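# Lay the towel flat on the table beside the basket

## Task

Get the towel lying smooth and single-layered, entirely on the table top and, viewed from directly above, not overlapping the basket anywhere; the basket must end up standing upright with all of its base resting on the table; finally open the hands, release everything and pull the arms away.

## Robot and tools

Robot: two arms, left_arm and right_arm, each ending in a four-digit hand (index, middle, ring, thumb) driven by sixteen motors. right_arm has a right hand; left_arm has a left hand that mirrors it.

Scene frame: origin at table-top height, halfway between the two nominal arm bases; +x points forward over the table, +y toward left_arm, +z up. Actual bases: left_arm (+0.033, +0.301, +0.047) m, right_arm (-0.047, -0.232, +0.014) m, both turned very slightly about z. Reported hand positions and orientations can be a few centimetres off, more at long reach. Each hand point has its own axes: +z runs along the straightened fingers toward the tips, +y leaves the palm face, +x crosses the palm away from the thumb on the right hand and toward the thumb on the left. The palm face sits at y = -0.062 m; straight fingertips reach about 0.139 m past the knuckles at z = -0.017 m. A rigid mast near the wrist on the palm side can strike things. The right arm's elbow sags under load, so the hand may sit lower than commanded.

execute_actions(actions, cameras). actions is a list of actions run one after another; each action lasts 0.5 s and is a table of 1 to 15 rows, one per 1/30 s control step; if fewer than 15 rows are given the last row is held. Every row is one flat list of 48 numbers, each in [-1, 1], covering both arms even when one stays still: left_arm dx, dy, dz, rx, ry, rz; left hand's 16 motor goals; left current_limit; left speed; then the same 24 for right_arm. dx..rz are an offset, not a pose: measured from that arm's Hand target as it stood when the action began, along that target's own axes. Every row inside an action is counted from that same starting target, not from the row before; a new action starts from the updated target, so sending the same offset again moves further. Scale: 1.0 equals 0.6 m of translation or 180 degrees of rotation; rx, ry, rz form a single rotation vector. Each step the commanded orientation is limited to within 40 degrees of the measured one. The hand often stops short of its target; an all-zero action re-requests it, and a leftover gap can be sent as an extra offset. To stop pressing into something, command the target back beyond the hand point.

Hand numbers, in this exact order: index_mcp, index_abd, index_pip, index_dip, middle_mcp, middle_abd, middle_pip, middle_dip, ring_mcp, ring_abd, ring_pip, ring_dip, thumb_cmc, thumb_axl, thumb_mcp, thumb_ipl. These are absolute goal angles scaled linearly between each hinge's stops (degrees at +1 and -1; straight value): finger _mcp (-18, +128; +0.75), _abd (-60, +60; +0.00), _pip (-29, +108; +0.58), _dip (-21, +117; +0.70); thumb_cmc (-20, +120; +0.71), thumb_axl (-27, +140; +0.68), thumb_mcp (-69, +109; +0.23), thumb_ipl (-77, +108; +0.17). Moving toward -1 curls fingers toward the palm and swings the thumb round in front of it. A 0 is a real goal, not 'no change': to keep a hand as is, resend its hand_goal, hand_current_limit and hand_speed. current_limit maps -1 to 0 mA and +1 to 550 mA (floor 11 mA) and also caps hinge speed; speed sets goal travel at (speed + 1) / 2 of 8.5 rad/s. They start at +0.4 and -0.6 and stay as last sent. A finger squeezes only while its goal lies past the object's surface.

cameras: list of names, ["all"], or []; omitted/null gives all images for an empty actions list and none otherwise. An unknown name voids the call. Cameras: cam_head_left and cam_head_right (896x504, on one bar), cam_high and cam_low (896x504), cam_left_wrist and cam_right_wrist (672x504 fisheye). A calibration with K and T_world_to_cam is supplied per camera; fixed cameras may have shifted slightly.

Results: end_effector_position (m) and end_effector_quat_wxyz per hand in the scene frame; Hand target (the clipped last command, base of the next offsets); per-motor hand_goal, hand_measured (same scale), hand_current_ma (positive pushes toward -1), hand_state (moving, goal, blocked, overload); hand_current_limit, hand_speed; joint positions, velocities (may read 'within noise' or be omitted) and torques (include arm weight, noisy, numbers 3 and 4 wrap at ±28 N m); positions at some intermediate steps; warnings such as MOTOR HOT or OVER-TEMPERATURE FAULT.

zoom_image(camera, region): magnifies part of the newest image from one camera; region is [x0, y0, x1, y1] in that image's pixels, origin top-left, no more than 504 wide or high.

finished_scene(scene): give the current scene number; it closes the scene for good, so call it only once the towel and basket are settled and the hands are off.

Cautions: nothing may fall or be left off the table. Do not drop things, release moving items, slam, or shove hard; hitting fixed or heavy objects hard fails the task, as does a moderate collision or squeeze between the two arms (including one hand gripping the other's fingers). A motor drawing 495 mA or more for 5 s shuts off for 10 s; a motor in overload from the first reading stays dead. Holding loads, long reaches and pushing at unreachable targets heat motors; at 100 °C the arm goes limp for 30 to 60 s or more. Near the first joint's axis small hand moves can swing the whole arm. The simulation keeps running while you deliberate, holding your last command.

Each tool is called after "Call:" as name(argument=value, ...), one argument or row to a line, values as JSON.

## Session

Call:
execute_actions(
  actions=[],
)

Scene clock: 0.00 s.
left_arm: end_effector_position=(+0.6688, +0.4080, +0.2745) hand_goal=(+0.754, +0.000, +0.576, +0.696, +0.754, +0.000, +0.576, +0.696, +0.754, +0.000, +0.576, +0.696, +0.714, +0.678, +0.226, +0.168) hand_measured=(+0.754, +0.000, +0.576, +0.696, +0.754, +0.000, +0.576, +0.696, +0.754, +0.000, +0.576, +0.696, +0.714, +0.678, +0.226, +0.168) hand_current_ma=(+0, +0, +0, +0, +0, +0, +0, +0, +0, +0, +0, +0, +0, +0, +0, +0) hand_state=(goal, goal, goal, goal, goal, goal, goal, goal, goal, goal, goal, goal, goal, goal, goal, goal) hand_current_limit=0.40 hand_speed=-0.60 end_effector_quat_wxyz=(+0.348, +0.579, +0.390, +0.626) | right_arm: end_effector_position=(+0.5038, -0.0576, +0.2438) hand_goal=(+0.754, +0.000, +0.576, +0.696, +0.754, +0.000, +0.576, +0.696, +0.754, +0.000, +0.576, +0.696, +0.714, +0.678, +0.226, +0.168) hand_measured=(+0.754, +0.000, +0.576, +0.696, +0.754, +0.000, +0.576, +0.696, +0.754, +0.000, +0.576, +0.696, +0.714, +0.678, +0.226, +0.168) hand_current_ma=(+0, +0, +0, +0, +0, +0, +0, +0, +0, +0, +0, +0, +0, +0, +0, +0) hand_state=(goal, goal, goal, goal, goal, goal, goal, goal, goal, goal, goal, goal, goal, goal, goal, goal) hand_current_limit=0.40 hand_speed=-0.60 end_effector_quat_wxyz=(-0.406, +0.729, +0.416, +0.361)
Joint positions: left_arm=[0.245 1.908 0.862 1.073 0.149 0.467] | right_arm=[0.139 1.452 1.162 -0.658 -1.042 1.018]
Joint velocities: within noise
Joint torques (N m): no reading
Heat: left arm: hottest shoulder 32 °C; right arm: hottest waist 29 °C.
Hand target: left_arm +0.6727, +0.4096, +0.2848; +0.348, +0.571, +0.383, +0.637 | right_arm +0.5139, -0.0548, +0.2689; -0.399, +0.715, +0.428, +0.382
camera_calibration:
cam_left_wrist: T_world_to_cam=[[0.0328247, -0.362108, -0.931558, 0.350406], [-0.813369, 0.531974, -0.235445, 0.33546], [0.580822, 0.765429, -0.277065, -0.503246], [0, 0, 0, 1]] pos_world=[0.553647, 0.333627, 0.265974]
cam_right_wrist: T_world_to_cam=[[0.178501, -0.521507, -0.834367, 0.109579], [-0.743894, -0.62656, 0.232475, 0.217664], [-0.644018, 0.579183, -0.499787, 0.601633], [0, 0, 0, 1]] pos_world=[0.529822, -0.15493, 0.341516]

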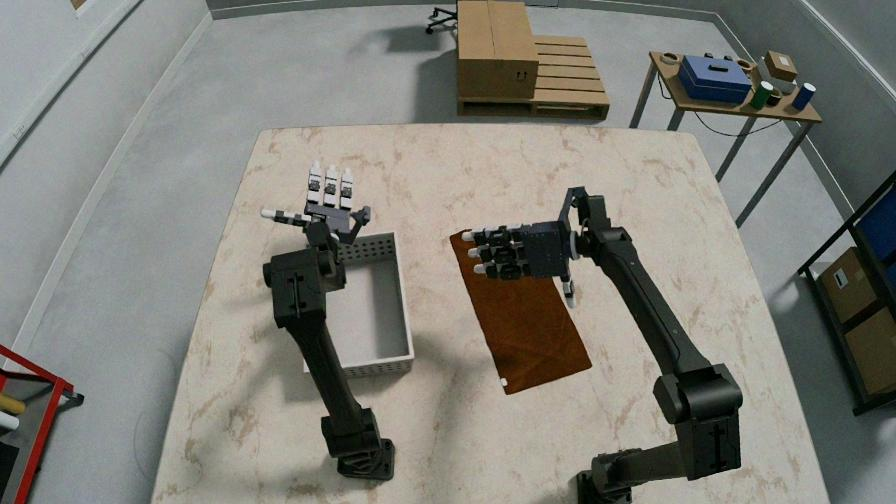

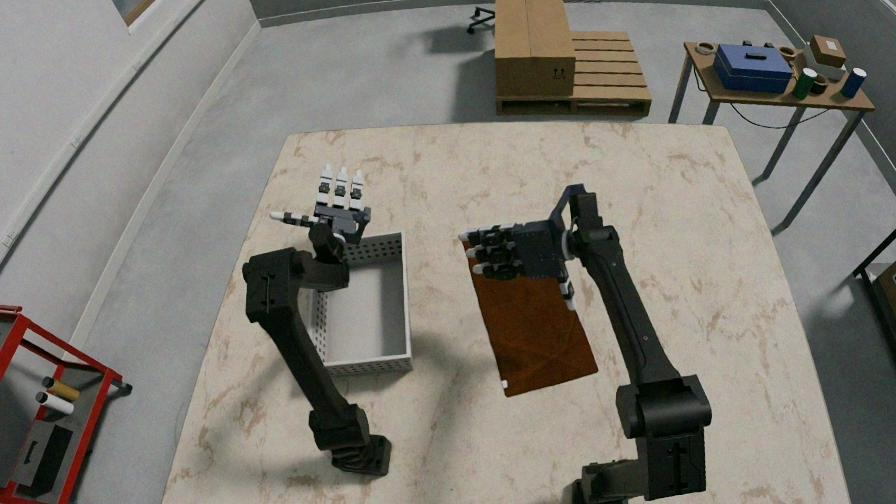

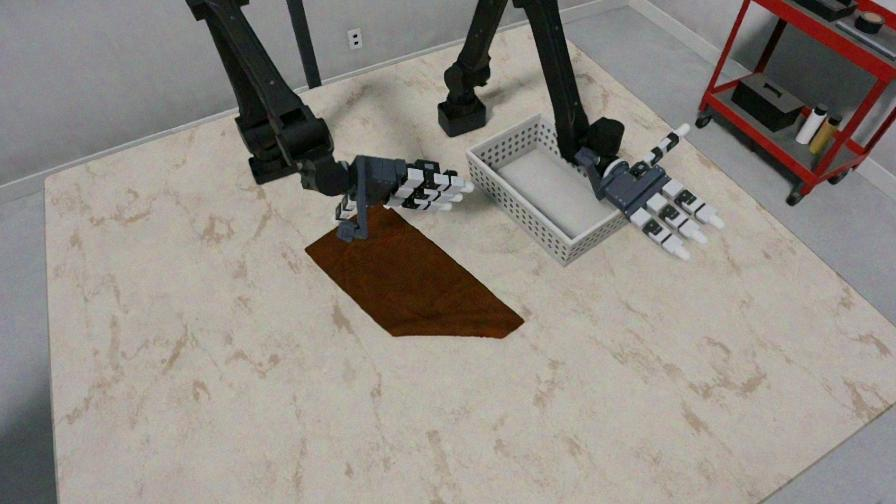

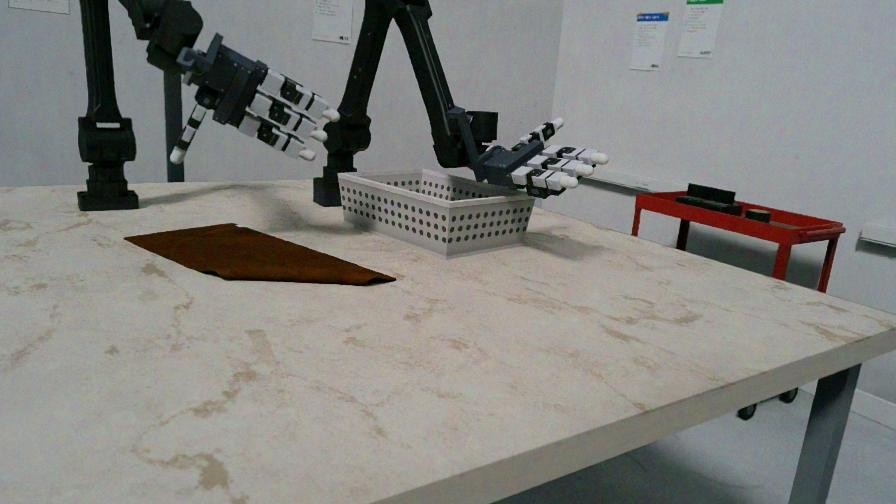

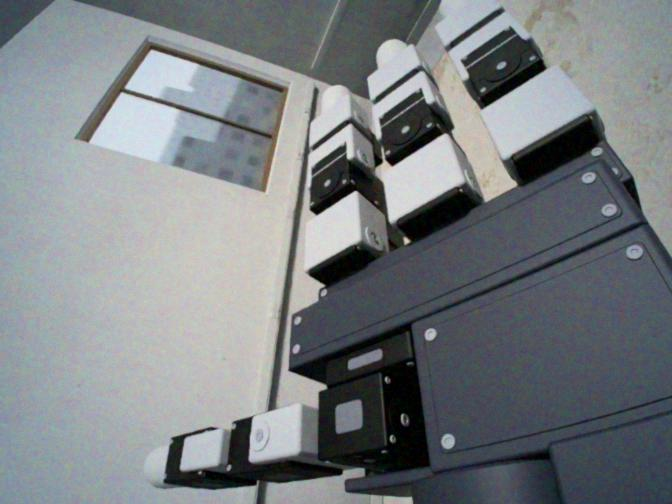

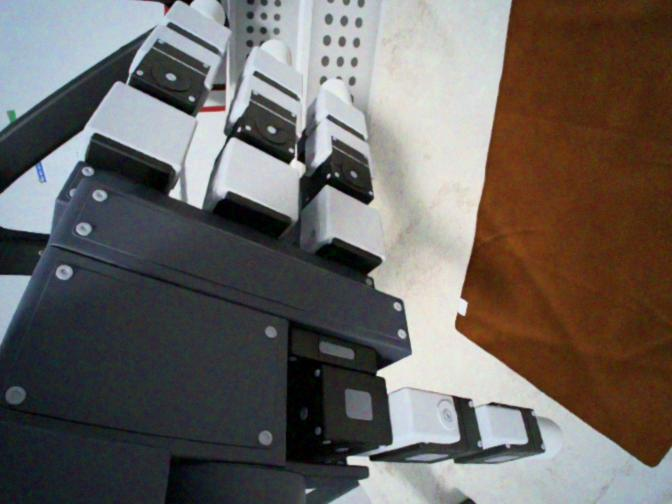

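Call:
zoom_image(
  camera="cam_high",
  region=[290, 190, 540, 350],
)

Call:
zoom_image(
  camera="cam_low",
  region=[110, 210, 410, 300],
)

Call:
zoom_image(
  camera="cam_head_right",
  region=[440, 210, 620, 410],
)

Call:
zoom_image(
  camera="cam_right_wrist",
  region=[420, 0, 672, 504],
)

Scaled by 2.016 from the camera's 896x504 image, which has a finer 1280x720 frame.

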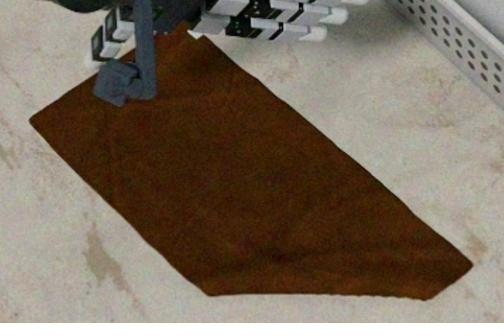

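Scaled by 1.680 from the camera's 896x504 image, which has a finer 1280x720 frame.

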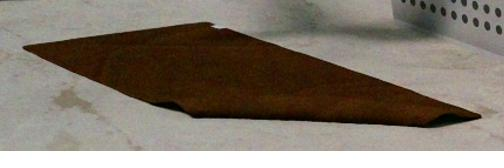

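Scaled by 2.520 from the camera's 896x504 image, which has a finer 1280x720 frame.

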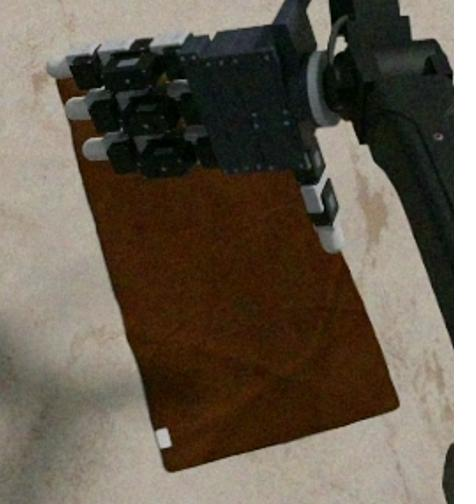

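Scaled by 1.000.

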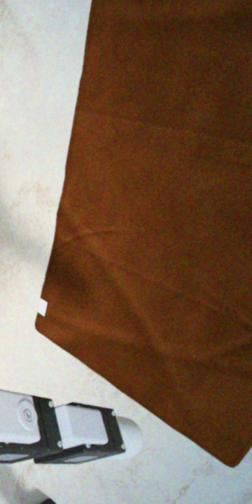

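Call:
zoom_image(
  camera="cam_low",
  region=[180, 250, 270, 300],
)

Call:
zoom_image(
  camera="cam_low",
  region=[330, 255, 420, 300],
)

Call:
zoom_image(
  camera="cam_high",
  region=[370, 290, 540, 360],
)

Scaled by 5.600 from the camera's 896x504 image, which has a finer 1280x720 frame.

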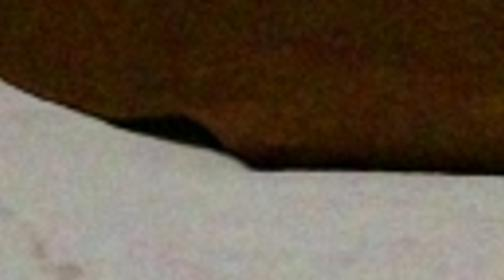

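Scaled by 5.600 from the camera's 896x504 image, which has a finer 1280x720 frame.

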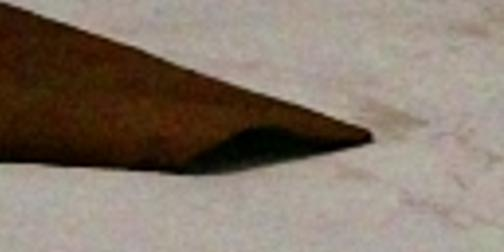

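Scaled by 2.965 from the camera's 896x504 image, which has a finer 1280x720 frame.

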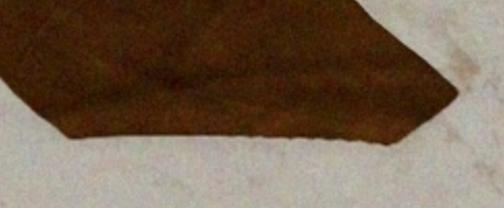

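Call:
execute_actions(
  actions=[
    [[0,0,0,0,0,0, 0.754,0,0.576,0.696,0.754,0,0.576,0.696,0.754,0,0.576,0.696,0.714,0.678,0.226,0.168,0.4,-0.6, -0.0155,0.0378,-0.0037,-0.0584,-0.0522,0.0642, 0.754,0,0.576,0.696,0.754,0,0.576,0.696,0.754,0,0.576,0.696,0.714,0.678,0.226,0.168,0.4,-0.6]],
    [[0,0,0,0,0,0, 0.754,0,0.576,0.696,0.754,0,0.576,0.696,0.754,0,0.576,0.696,0.714,0.678,0.226,0.168,0.4,-0.6, -0.0073,0.0402,0.0055,-0.0584,-0.0522,0.0642, 0.754,0,0.576,0.696,0.754,0,0.576,0.696,0.3,0,0.1,0.3,0.714,0.678,0.226,0.168,0.4,-0.6]],
    [[0,0,0,0,0,0, 0.754,0,0.576,0.696,0.754,0,0.576,0.696,0.754,0,0.576,0.696,0.714,0.678,0.226,0.168,0.4,-0.6, 0.0022,0.0388,0.0132,-0.0584,-0.0522,0.0642, 0.754,0,0.576,0.696,0.754,0,0.576,0.696,-0.2,0,-0.445,-0.174,0.714,0.678,0.226,0.168,0.4,-0.6]],
    [[0,0,0,0,0,0, 0.754,0,0.576,0.696,0.754,0,0.576,0.696,0.754,0,0.576,0.696,0.714,0.678,0.226,0.168,0.4,-0.6, 0.0123,0.0345,0.0188,-0.0584,-0.0522,0.0642, 0.754,0,0.576,0.696,0.754,0,0.576,0.696,-0.534,0,-0.445,-0.174,0.714,0.678,0.226,0.168,0.4,-0.6]],
    [[0,0,0,0,0,0, 0.754,0,0.576,0.696,0.754,0,0.576,0.696,0.754,0,0.576,0.696,0.714,0.678,0.226,0.168,0.4,-0.6, 0.0218,0.0273,0.0217,-0.0584,-0.0522,0.0642, 0.754,0,0.576,0.696,0.754,0,0.576,0.696,-0.534,0,-0.445,-0.174,0.714,0.678,0.226,0.168,0.4,-0.6]],
  ],
  cameras=["all"],
)

Scene clock: 15.60 s.
left_arm: end_effector_position=(+0.6688, +0.4080, +0.2745) hand_goal=(+0.754, +0.000, +0.576, +0.696, +0.754, +0.000, +0.576, +0.696, +0.754, +0.000, +0.576, +0.696, +0.714, +0.678, +0.226, +0.168) hand_measured=(+0.760, +0.000, +0.576, +0.696, +0.762, +0.000, +0.576, +0.696, +0.760, +0.000, +0.576, +0.696, +0.720, +0.678, +0.226, +0.168) hand_current_ma=(+1, +0, +0, +0, +1, +0, +0, +0, +1, +0, +0, +0, +1, +0, +0, +0) hand_state=(goal, goal, goal, goal, goal, goal, goal, goal, goal, goal, goal, goal, goal, goal, goal, goal) hand_current_limit=0.40 hand_speed=-0.60 end_effector_quat_wxyz=(+0.348, +0.579, +0.390, +0.626) | right_arm: end_effector_position=(+0.5886, -0.1216, +0.1791) hand_goal=(+0.754, +0.000, +0.576, +0.696, +0.754, +0.000, +0.576, +0.696, -0.534, +0.000, -0.444, -0.174, +0.714, +0.678, +0.226, +0.168) hand_measured=(+0.752, +0.000, +0.576, +0.696, +0.752, +0.002, +0.576, +0.696, -0.518, +0.002, -0.440, -0.172, +0.712, +0.678, +0.224, +0.168) hand_current_ma=(-3, +1, +0, +0, -3, +1, +0, +0, +41, +1, +7, +4, -2, -1, -5, +0) hand_state=(goal, goal, goal, goal, goal, goal, goal, goal, goal, goal, goal, goal, goal, goal, goal, goal) hand_current_limit=0.40 hand_speed=-0.60 end_effector_quat_wxyz=(+0.003, +1.000, -0.024, -0.018)
Joint positions: left_arm=[0.245 1.908 0.862 1.073 0.149 0.467] | right_arm=[0.304 2.274 2.368 -1.7 -0.005 1.903]
Joint torques (N m): left_arm=[-0.15 -17.9 6.31 2.7 0.09 0.04] | right_arm=[0.38 -17.49 13.08 -0.66 0.19 0.16]
Heat: left arm: hottest shoulder 33 °C; right arm: hottest waist 29 °C.
Hand target: left_arm +0.6727, +0.4096, +0.2848; +0.348, +0.571, +0.383, +0.637 | right_arm +0.6002, -0.1147, +0.2042; +0.000, +0.999, -0.034, +0.000
Off the commanded pose: left_arm 0.011 m, 2 deg | right_arm 0.029 m, 2 deg.
joint sent to its limit (right arm) — joint 4 (wrist pitch), lower limit. The joint targets are off in position, not in orientation.
Step readings (end_effector_position of left_arm | right_arm):
0: (+0.6688, +0.4080, +0.2745) | (+0.5038, -0.0576, +0.2438)
1: (+0.6688, +0.4080, +0.2745) | (+0.5039, -0.0574, +0.2434)
2: (+0.6688, +0.4080, +0.2745) | (+0.5057, -0.0629, +0.2384)
4: (+0.6688, +0.4080, +0.2745) | (+0.5089, -0.0738, +0.2296)
8: (+0.6688, +0.4080, +0.2745) | (+0.5111, -0.0812, +0.2208)
15: (+0.6688, +0.4080, +0.2745) | (+0.5108, -0.0725, +0.2225)
16: (+0.6688, +0.4080, +0.2745) | (+0.5108, -0.0719, +0.2222)
17: (+0.6688, +0.4080, +0.2745) | (+0.5116, -0.0767, +0.2212)
19: (+0.6688, +0.4080, +0.2745) | (+0.5170, -0.0861, +0.2192)
23: (+0.6688, +0.4080, +0.2745) | (+0.5320, -0.0922, +0.2167)
30: (+0.6688, +0.4080, +0.2745) | (+0.5289, -0.0892, +0.2066)
31: (+0.6688, +0.4080, +0.2745) | (+0.5281, -0.0893, +0.2063)
32: (+0.6688, +0.4080, +0.2745) | (+0.5280, -0.0932, +0.2061)
34: (+0.6688, +0.4080, +0.2745) | (+0.5332, -0.1017, +0.2076)
38: (+0.6688, +0.4080, +0.2745) | (+0.5505, -0.1027, +0.2081)
45: (+0.6688, +0.4080, +0.2745) | (+0.5471, -0.1015, +0.1950)
46: (+0.6688, +0.4080, +0.2745) | (+0.5462, -0.1013, +0.1947)
47: (+0.6688, +0.4080, +0.2745) | (+0.5450, -0.1036, +0.1951)
49: (+0.6688, +0.4080, +0.2745) | (+0.5513, -0.1116, +0.2005)
53: (+0.6688, +0.4080, +0.2745) | (+0.5706, -0.1119, +0.2018)
60: (+0.6688, +0.4080, +0.2745) | (+0.5667, -0.1108, +0.1850)
61: (+0.6688, +0.4080, +0.2745) | (+0.5658, -0.1109, +0.1845)
62: (+0.6688, +0.4080, +0.2745) | (+0.5650, -0.1138, +0.1853)
64: (+0.6688, +0.4080, +0.2745) | (+0.5719, -0.1193, +0.1909)
68: (+0.6688, +0.4080, +0.2745) | (+0.5900, -0.1200, +0.1938)
75: (+0.6688, +0.4080, +0.2745) | (+0.5890, -0.1227, +0.1767)
camera_calibration:
cam_left_wrist: T_world_to_cam=[[0.0328247, -0.362108, -0.931558, 0.350406], [-0.813369, 0.531974, -0.235445, 0.33546], [0.580822, 0.765429, -0.277065, -0.503246], [0, 0, 0, 1]] pos_world=[0.553647, 0.333627, 0.265974]
cam_right_wrist: T_world_to_cam=[[-0.837888, -0.531904, 0.122563, 0.432584], [-0.233221, 0.551872, 0.800653, -0.00331351], [-0.49351, 0.642273, -0.586458, 0.595539], [0, 0, 0, 1]] pos_world=[0.655589, -0.150577, 0.298893]

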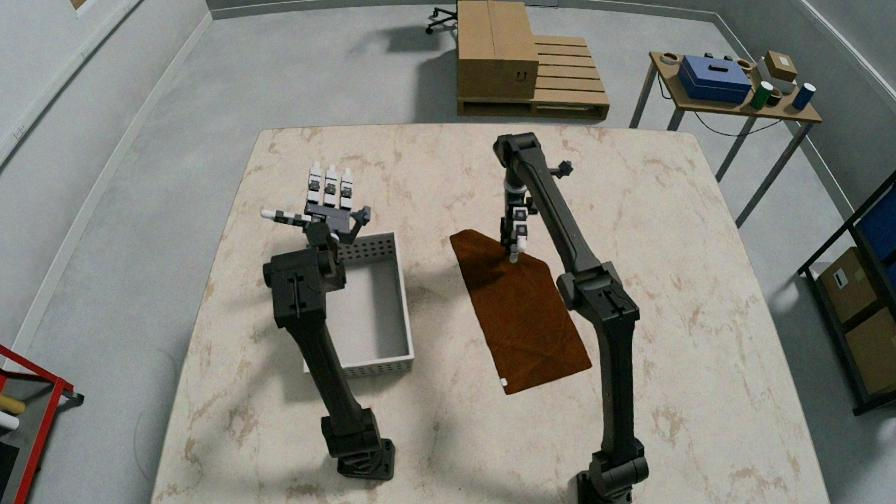

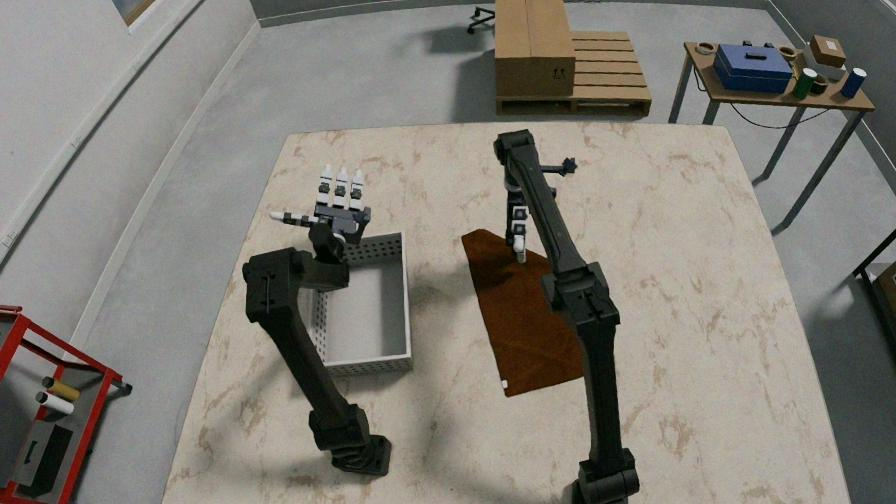

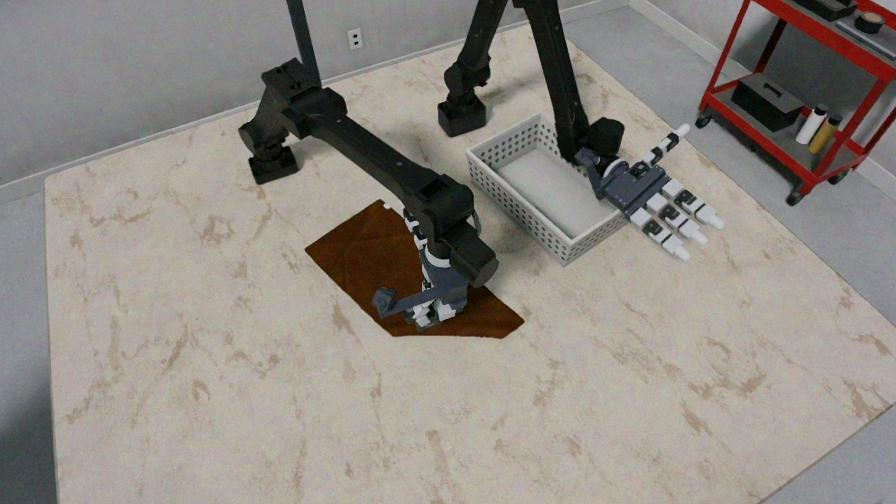

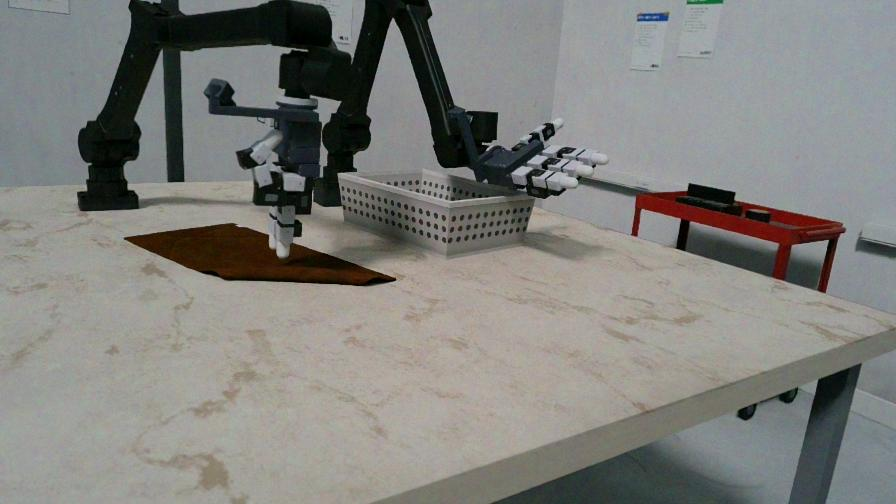

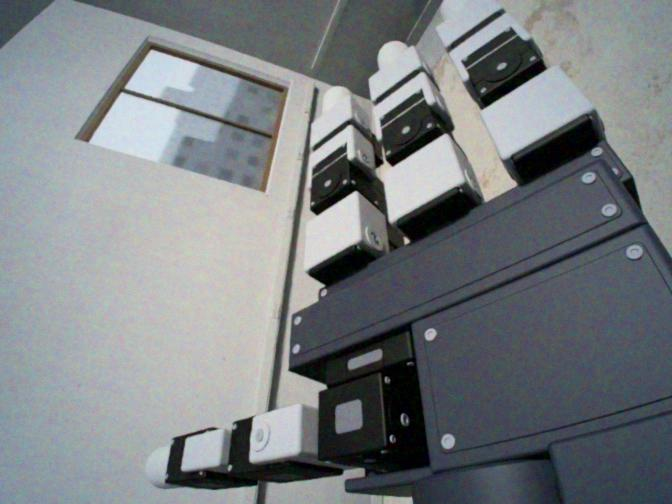

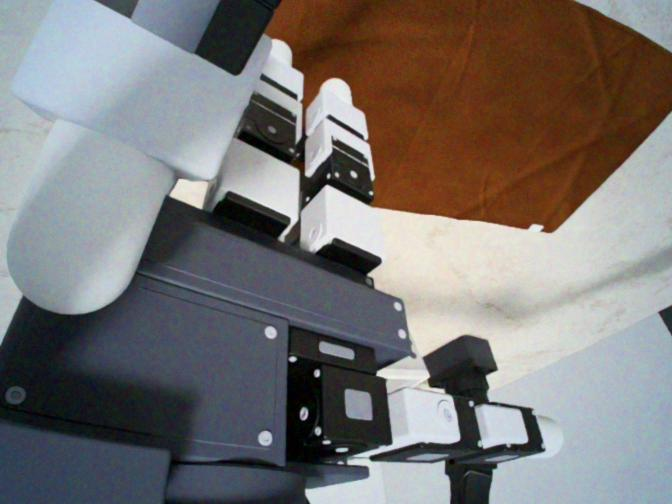

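Call:
zoom_image(
  camera="cam_high",
  region=[370, 240, 540, 360],
)

Call:
zoom_image(
  camera="cam_head_left",
  region=[430, 180, 600, 300],
)

Call:
zoom_image(
  camera="cam_low",
  region=[180, 170, 420, 300],
)

Scaled by 2.965 from the camera's 896x504 image, which has a finer 1280x720 frame.

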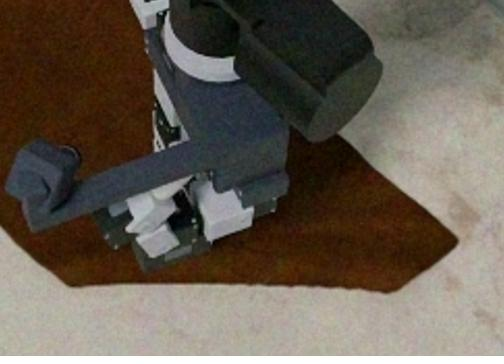

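Scaled by 2.965 from the camera's 896x504 image, which has a finer 1280x720 frame.

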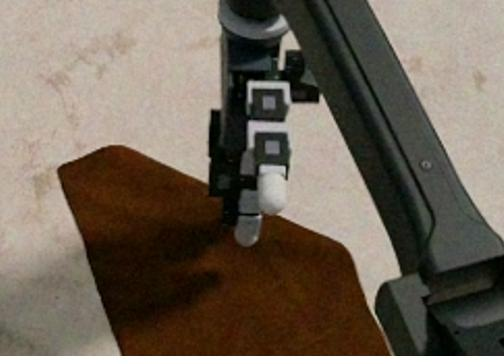

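Scaled by 2.100 from the camera's 896x504 image, which has a finer 1280x720 frame.

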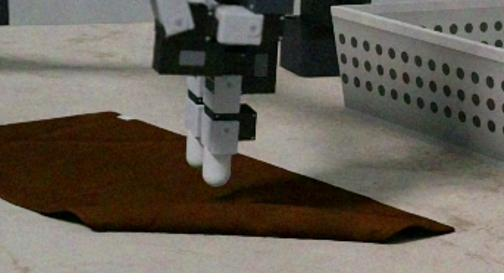

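Call:
execute_actions(
  actions=[
    [[0,0,0,0,0,0, 0.754,0,0.576,0.696,0.754,0,0.576,0.696,0.754,0,0.576,0.696,0.714,0.678,0.226,0.168,0.4,-0.6, 0.0476,-0.0051,0.0242,0,0,0, 0.754,0,0.576,0.696,0.754,0,0.576,0.696,-0.534,0,-0.445,-0.174,0.714,0.678,0.226,0.168,0.4,-0.6]],
    [[0,0,0,0,0,0, 0.754,0,0.576,0.696,0.754,0,0.576,0.696,0.754,0,0.576,0.696,0.714,0.678,0.226,0.168,0.4,-0.6, 0.0476,-0.0051,0.0242,0,0,0, 0.754,0,0.576,0.696,0.754,0,0.576,0.696,-0.534,0,-0.445,-0.174,0.714,0.678,0.226,0.168,0.4,-0.6]],
  ],
  cameras=["cam_head_left","cam_high","cam_low","cam_right_wrist"],
)

Call:
zoom_image(
  camera="cam_head_left",
  region=[430, 180, 600, 300],
)

Call:
zoom_image(
  camera="cam_low",
  region=[180, 200, 420, 300],
)

Call:
zoom_image(
  camera="cam_high",
  region=[370, 250, 540, 370],
)

Scene clock: 19.13 s.
left_arm: end_effector_position=(+0.6688, +0.4080, +0.2745) hand_goal=(+0.754, +0.000, +0.576, +0.696, +0.754, +0.000, +0.576, +0.696, +0.754, +0.000, +0.576, +0.696, +0.714, +0.678, +0.226, +0.168) hand_measured=(+0.760, +0.000, +0.576, +0.696, +0.762, +0.000, +0.576, +0.696, +0.760, +0.000, +0.576, +0.696, +0.720, +0.678, +0.226, +0.168) hand_current_ma=(+1, +0, +0, +0, +1, +0, +0, +0, +1, +0, +0, +0, +1, +0, +0, +0) hand_state=(goal, goal, goal, goal, goal, goal, goal, goal, goal, goal, goal, goal, goal, goal, goal, goal) hand_current_limit=0.40 hand_speed=-0.60 end_effector_quat_wxyz=(+0.348, +0.579, +0.390, +0.626) | right_arm: end_effector_position=(+0.6411, -0.1083, +0.1543) hand_goal=(+0.754, +0.000, +0.576, +0.696, +0.754, +0.000, +0.576, +0.696, -0.534, +0.000, -0.444, -0.174, +0.714, +0.678, +0.226, +0.168) hand_measured=(+0.752, +0.000, +0.576, +0.696, +0.752, +0.002, +0.576, +0.696, -0.518, +0.002, -0.440, -0.172, +0.714, +0.678, +0.224, +0.168) hand_current_ma=(-3, +1, +0, +0, -3, +1, +0, +0, +41, +1, +7, +4, -1, -1, -6, +0) hand_state=(goal, goal, goal, goal, goal, goal, goal, goal, goal, goal, goal, goal, goal, goal, goal, goal) hand_current_limit=0.40 hand_speed=-0.60 end_effector_quat_wxyz=(-0.007, +0.999, -0.027, +0.024)
Joint positions: left_arm=[0.245 1.908 0.862 1.073 0.149 0.467] | right_arm=[0.302 2.449 2.633 -1.705 0.001 1.908]
Joint torques (N m): left_arm=[-0.26 -17.85 6.34 2.71 0.09 0.03] | right_arm=[-0.97 -18.02 13.39 -0.2 0.24 -0.13]
Heat: left arm: hottest shoulder 33 °C; right arm: hottest waist 29 °C.
Hand target: left_arm +0.6727, +0.4096, +0.2848; +0.348, +0.571, +0.383, +0.637 | right_arm +0.6576, -0.1125, +0.1751; +0.000, +0.999, -0.034, +0.000
Off the commanded pose: left_arm 0.011 m, 2 deg | right_arm 0.027 m, 3 deg.
joint sent to its limit (right arm) — joint 4 (wrist pitch), lower limit. The joint targets are off in position and orientation.
Step readings (end_effector_position of left_arm | right_arm):
0: (+0.6688, +0.4080, +0.2745) | (+0.5887, -0.1226, +0.1791)
1: (+0.6688, +0.4080, +0.2745) | (+0.5890, -0.1225, +0.1796)
2: (+0.6688, +0.4080, +0.2745) | (+0.5899, -0.1222, +0.1797)
4: (+0.6688, +0.4080, +0.2745) | (+0.5967, -0.1198, +0.1809)
8: (+0.6688, +0.4080, +0.2745) | (+0.6119, -0.1161, +0.1793)
15: (+0.6688, +0.4080, +0.2745) | (+0.6132, -0.1159, +0.1681)
16: (+0.6688, +0.4080, +0.2745) | (+0.6135, -0.1158, +0.1676)
17: (+0.6688, +0.4080, +0.2745) | (+0.6151, -0.1152, +0.1667)
19: (+0.6688, +0.4080, +0.2745) | (+0.6237, -0.1129, +0.1665)
23: (+0.6688, +0.4080, +0.2745) | (+0.6359, -0.1099, +0.1619)
30: (+0.6688, +0.4080, +0.2745) | (+0.6397, -0.1088, +0.1522)
camera_calibration:
cam_right_wrist: T_world_to_cam=[[-0.848078, -0.528207, 0.0419638, 0.506144], [-0.29675, 0.539078, 0.788248, 0.0626264], [-0.43898, 0.656043, -0.613925, 0.569104], [0, 0, 0, 1]] pos_world=[0.69766, -0.139768, 0.278782]
Images, in order (width x height): cam_head_left 896x504, cam_high 896x504, cam_low 896x504, cam_right_wrist 672x504.

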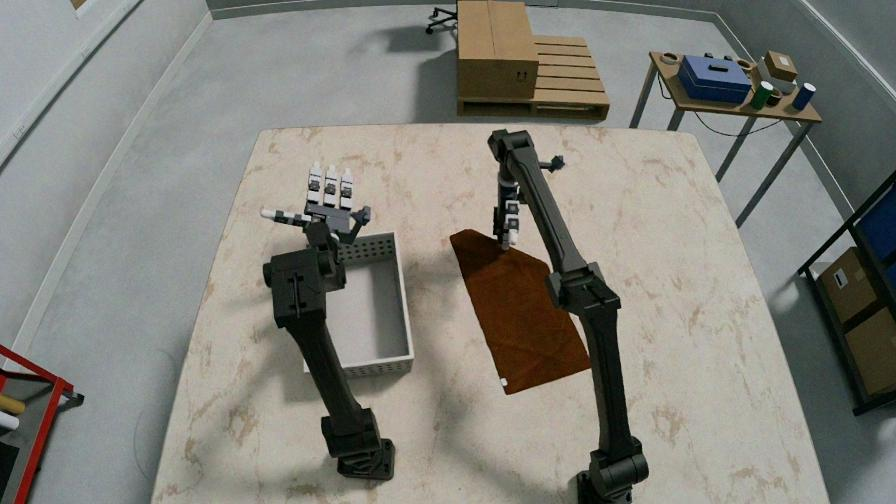

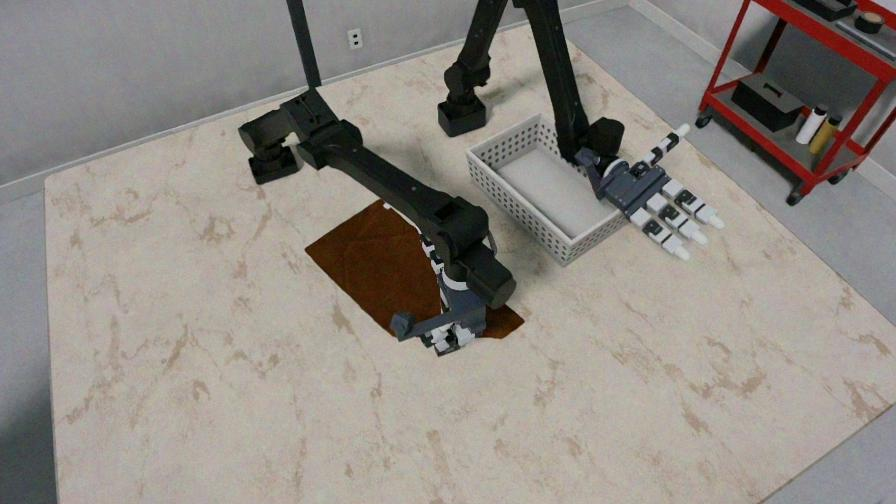

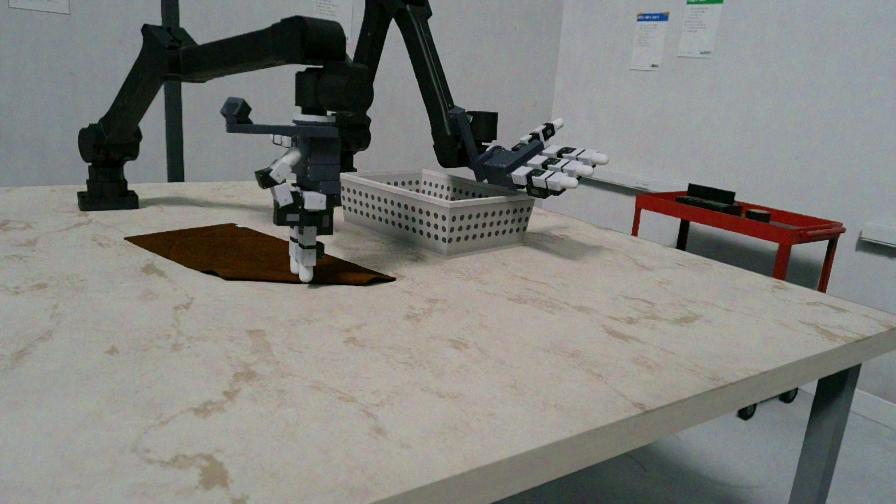

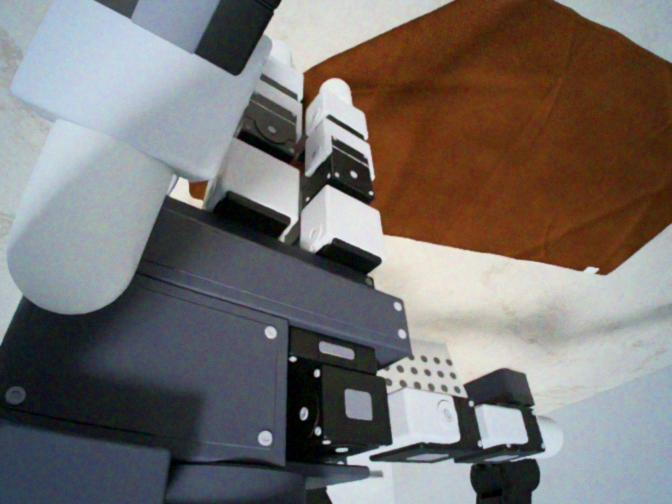

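Scaled by 2.965 from the camera's 896x504 image, which has a finer 1280x720 frame.

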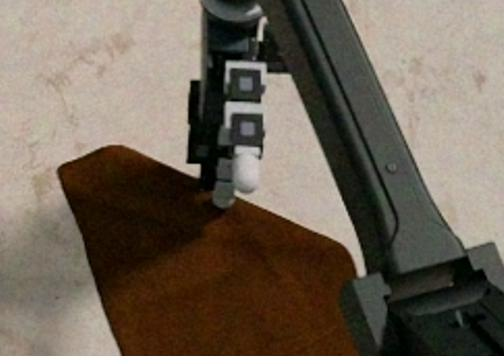

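Scaled by 2.100 from the camera's 896x504 image, which has a finer 1280x720 frame.

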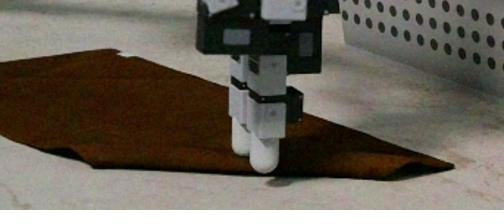

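Scaled by 2.965 from the camera's 896x504 image, which has a finer 1280x720 frame.

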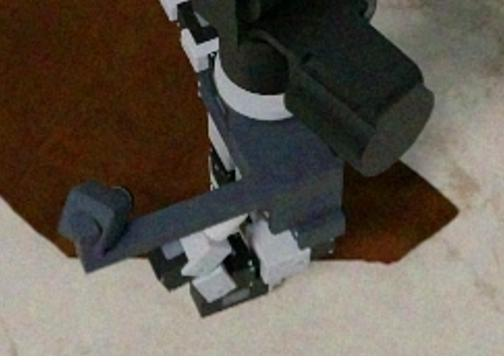

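Call:
execute_actions(
  actions=[
    [[0,0,0,0,0,0, 0.754,0,0.576,0.696,0.754,0,0.576,0.696,0.754,0,0.576,0.696,0.714,0.678,0.226,0.168,0.4,-0.6, 0,0,0.04,0,0,0, 0.754,0,0.576,0.696,0.754,0,0.576,0.696,-0.534,0,-0.445,-0.174,0.714,0.678,0.226,0.168,0.4,-0.6]],
  ],
  cameras=["cam_head_left","cam_low"],
)

Call:
zoom_image(
  camera="cam_head_left",
  region=[450, 200, 560, 280],
)

Call:
zoom_image(
  camera="cam_low",
  region=[250, 220, 400, 300],
)

Scene clock: 20.77 s.
left_arm: end_effector_position=(+0.6688, +0.4080, +0.2745) hand_goal=(+0.754, +0.000, +0.576, +0.696, +0.754, +0.000, +0.576, +0.696, +0.754, +0.000, +0.576, +0.696, +0.714, +0.678, +0.226, +0.168) hand_measured=(+0.760, +0.000, +0.576, +0.696, +0.762, +0.000, +0.576, +0.696, +0.760, +0.000, +0.576, +0.696, +0.720, +0.678, +0.226, +0.168) hand_current_ma=(+1, +0, +0, +0, +1, +0, +0, +0, +1, +0, +0, +0, +1, +0, +0, +0) hand_state=(goal, goal, goal, goal, goal, goal, goal, goal, goal, goal, goal, goal, goal, goal, goal, goal) hand_current_limit=0.40 hand_speed=-0.60 end_effector_quat_wxyz=(+0.348, +0.579, +0.390, +0.626) | right_arm: end_effector_position=(+0.6438, -0.1075, +0.1460) hand_goal=(+0.754, +0.000, +0.576, +0.696, +0.754, +0.000, +0.576, +0.696, -0.534, +0.000, -0.444, -0.174, +0.714, +0.678, +0.226, +0.168) hand_measured=(+0.750, +0.000, +0.576, +0.696, +0.752, +0.002, +0.576, +0.696, -0.518, +0.002, -0.440, -0.172, +0.714, +0.678, +0.224, +0.168) hand_current_ma=(-6, +0, +0, +0, -3, +1, +0, +0, +40, +1, +7, +4, -1, -1, -6, +0) hand_state=(goal, goal, goal, goal, goal, goal, goal, goal, goal, goal, goal, goal, goal, goal, goal, goal) hand_current_limit=0.40 hand_speed=-0.60 end_effector_quat_wxyz=(-0.006, +0.999, -0.027, +0.022)
Joint positions: left_arm=[0.245 1.908 0.862 1.073 0.149 0.467] | right_arm=[0.302 2.469 2.649 -1.705 0.001 1.908]
Joint torques (N m): left_arm=[-0.21 -17.9 6.34 2.69 0.08 0.01] | right_arm=[-0.73 -17.08 12.49 -0.21 0.09 -0.09]
Heat: left arm: hottest shoulder 33 °C; right arm: hottest waist 29 °C.
Hand target: left_arm +0.6727, +0.4096, +0.2848; +0.348, +0.571, +0.383, +0.637 | right_arm +0.6576, -0.1124, +0.1511; +0.000, +0.999, -0.034, +0.000
Off the commanded pose: left_arm 0.011 m, 2 deg | right_arm 0.016 m, 3 deg.
joint sent to its limit (right arm) — joint 4 (wrist pitch), lower limit. The joint targets are off in position and orientation.
Step readings (end_effector_position of left_arm | right_arm):
0: (+0.6688, +0.4080, +0.2745) | (+0.6411, -0.1083, +0.1543)
1: (+0.6688, +0.4080, +0.2745) | (+0.6411, -0.1083, +0.1543)
2: (+0.6688, +0.4080, +0.2745) | (+0.6411, -0.1083, +0.1543)
4: (+0.6688, +0.4080, +0.2745) | (+0.6416, -0.1081, +0.1522)
8: (+0.6688, +0.4080, +0.2745) | (+0.6422, -0.1079, +0.1450)
15: (+0.6688, +0.4080, +0.2745) | (+0.6438, -0.1075, +0.1460)
Images, in order (width x height): cam_head_left 896x504, cam_low 896x504.

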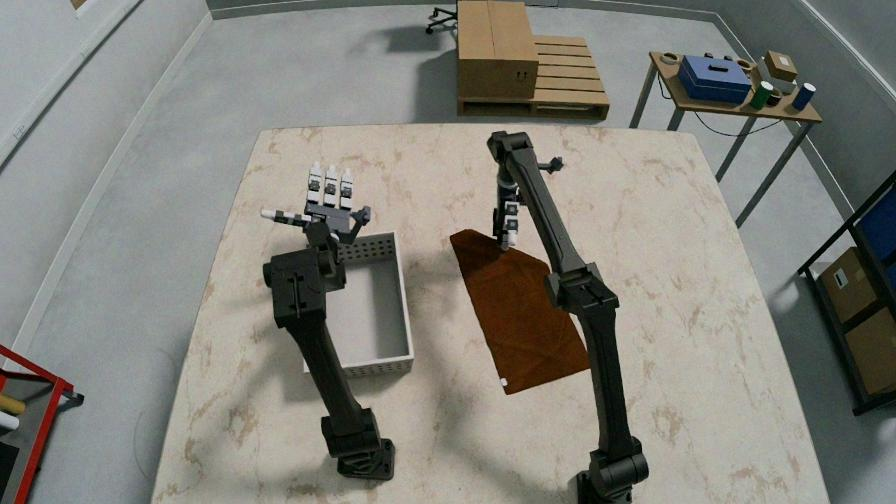

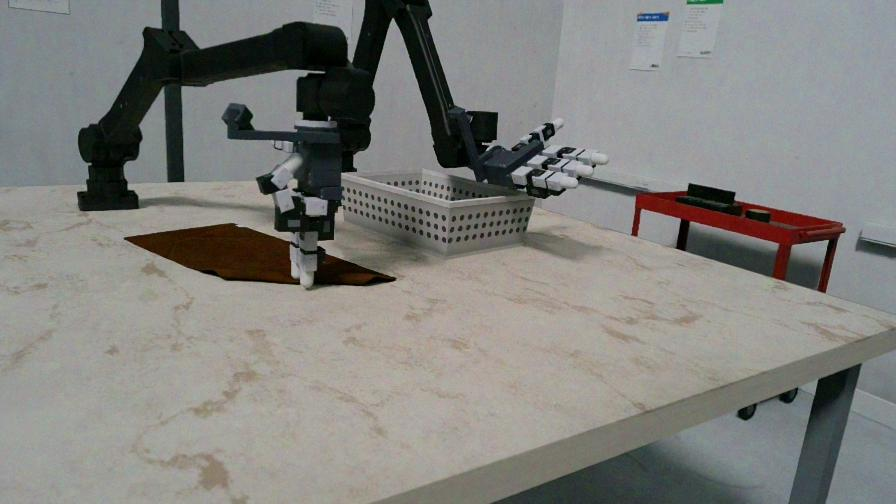

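Scaled by 4.582 from the camera's 896x504 image, which has a finer 1280x720 frame.

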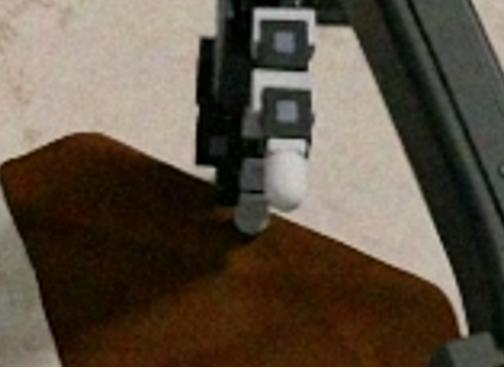

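Scaled by 3.360 from the camera's 896x504 image, which has a finer 1280x720 frame.

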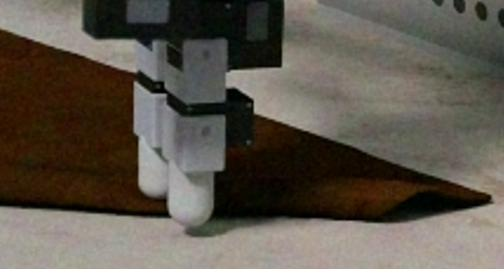

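Call:
execute_actions(
  actions=[
    [[0,0,0,0,0,0, 0.754,0,0.576,0.696,0.754,0,0.576,0.696,0.754,0,0.576,0.696,0.714,0.678,0.226,0.168,0.4,-0.6, 0,0,0.012,0,0,0, 0.754,-0.1,0.576,0.696,0.754,0.1,0.576,0.696,-0.534,0,-0.445,-0.174,0.714,0.678,0.226,0.168,0.4,-0.8]],
    [[0,0,0,0,0,0, 0.754,0,0.576,0.696,0.754,0,0.576,0.696,0.754,0,0.576,0.696,0.714,0.678,0.226,0.168,0.4,-0.6, 0,0,0,0,0,0, 0.754,-0.3,0.576,0.696,0.754,0.3,0.576,0.696,-0.534,0,-0.445,-0.174,0.714,0.678,0.226,0.168,0.4,-0.8]],
  ],
  cameras=["cam_head_left","cam_low"],
)

Call:
zoom_image(
  camera="cam_head_left",
  region=[450, 200, 560, 280],
)

Call:
zoom_image(
  camera="cam_low",
  region=[250, 220, 400, 300],
)

Scene clock: 22.67 s.
left_arm: end_effector_position=(+0.6688, +0.4080, +0.2745) hand_goal=(+0.754, +0.000, +0.576, +0.696, +0.754, +0.000, +0.576, +0.696, +0.754, +0.000, +0.576, +0.696, +0.714, +0.678, +0.226, +0.168) hand_measured=(+0.760, +0.000, +0.576, +0.696, +0.762, +0.000, +0.576, +0.696, +0.760, +0.000, +0.576, +0.696, +0.720, +0.678, +0.226, +0.168) hand_current_ma=(+1, +0, +0, +0, +1, +0, +0, +0, +1, +0, +0, +0, +1, +0, +0, +0) hand_state=(goal, goal, goal, goal, goal, goal, goal, goal, goal, goal, goal, goal, goal, goal, goal, goal) hand_current_limit=0.40 hand_speed=-0.60 end_effector_quat_wxyz=(+0.348, +0.579, +0.390, +0.626) | right_arm: end_effector_position=(+0.6432, -0.1043, +0.1449) hand_goal=(+0.754, -0.300, +0.576, +0.696, +0.754, +0.300, +0.576, +0.696, -0.534, +0.000, -0.444, -0.174, +0.714, +0.678, +0.226, +0.168) hand_measured=(+0.744, -0.080, +0.570, +0.694, +0.752, +0.122, +0.576, +0.696, -0.518, +0.002, -0.440, -0.172, +0.714, +0.678, +0.224, +0.168) hand_current_ma=(-22, +385, -12, -4, -2, -385, +0, +0, +40, +1, +7, +4, -1, -1, -6, +0) hand_state=(goal, blocked, goal, goal, goal, blocked, goal, goal, goal, goal, goal, goal, goal, goal, goal, goal) hand_current_limit=0.40 hand_speed=-0.80 end_effector_quat_wxyz=(-0.006, +0.999, -0.025, +0.021)
Joint positions: left_arm=[0.245 1.908 0.862 1.073 0.149 0.467] | right_arm=[0.307 2.471 2.649 -1.705 0.001 1.908]
Joint torques (N m): left_arm=[-0.44 -17.9 6.3 2.63 0.09 0.03] | right_arm=[-0.79 -16.32 12.49 -0.25 0.06 -0.05]
Heat: left arm: hottest shoulder 33 °C; right arm: hottest waist 29 °C.
Hand target: left_arm +0.6727, +0.4096, +0.2848; +0.348, +0.571, +0.383, +0.637 | right_arm +0.6576, -0.1124, +0.1439; +0.000, +0.999, -0.034, +0.000
Off the commanded pose: left_arm 0.011 m, 2 deg | right_arm 0.017 m, 3 deg.
joint sent to its limit (right arm) — joint 4 (wrist pitch), lower limit. The joint targets are off in position and orientation.
Step readings (end_effector_position of left_arm | right_arm):
0: (+0.6688, +0.4080, +0.2745) | (+0.6438, -0.1075, +0.1460)
1: (+0.6688, +0.4080, +0.2745) | (+0.6438, -0.1075, +0.1460)
2: (+0.6688, +0.4080, +0.2745) | (+0.6438, -0.1075, +0.1460)
4: (+0.6688, +0.4080, +0.2745) | (+0.6438, -0.1075, +0.1460)
8: (+0.6688, +0.4080, +0.2745) | (+0.6434, -0.1054, +0.1449)
15: (+0.6688, +0.4080, +0.2745) | (+0.6432, -0.1043, +0.1449)
16: (+0.6688, +0.4080, +0.2745) | (+0.6432, -0.1043, +0.1449)
17: (+0.6688, +0.4080, +0.2745) | (+0.6432, -0.1043, +0.1449)
19: (+0.6688, +0.4080, +0.2745) | (+0.6432, -0.1043, +0.1449)
23: (+0.6688, +0.4080, +0.2745) | (+0.6432, -0.1043, +0.1449)
30: (+0.6688, +0.4080, +0.2745) | (+0.6432, -0.1043, +0.1449)
Images, in order (width x height): cam_head_left 896x504, cam_low 896x504.

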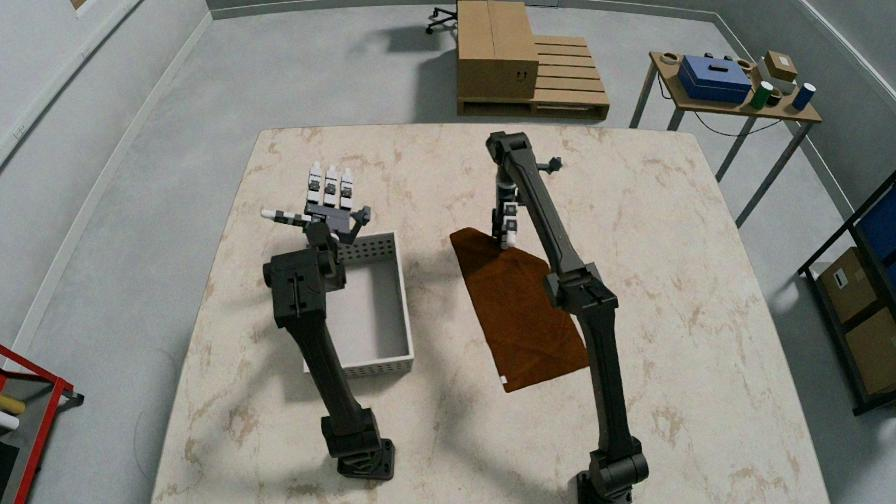

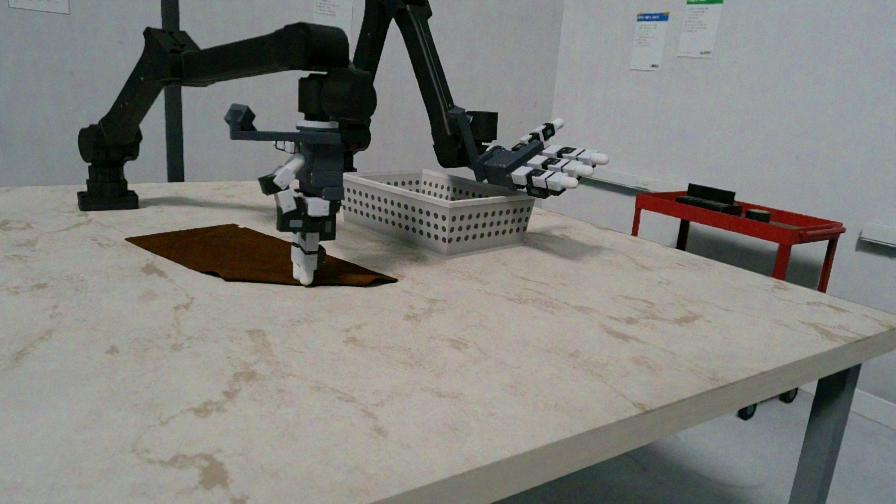

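Scaled by 4.582 from the camera's 896x504 image, which has a finer 1280x720 frame.

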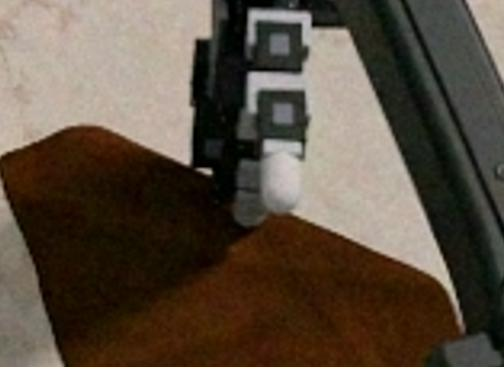

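Scaled by 3.360 from the camera's 896x504 image, which has a finer 1280x720 frame.

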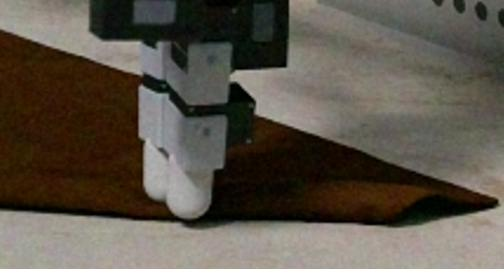

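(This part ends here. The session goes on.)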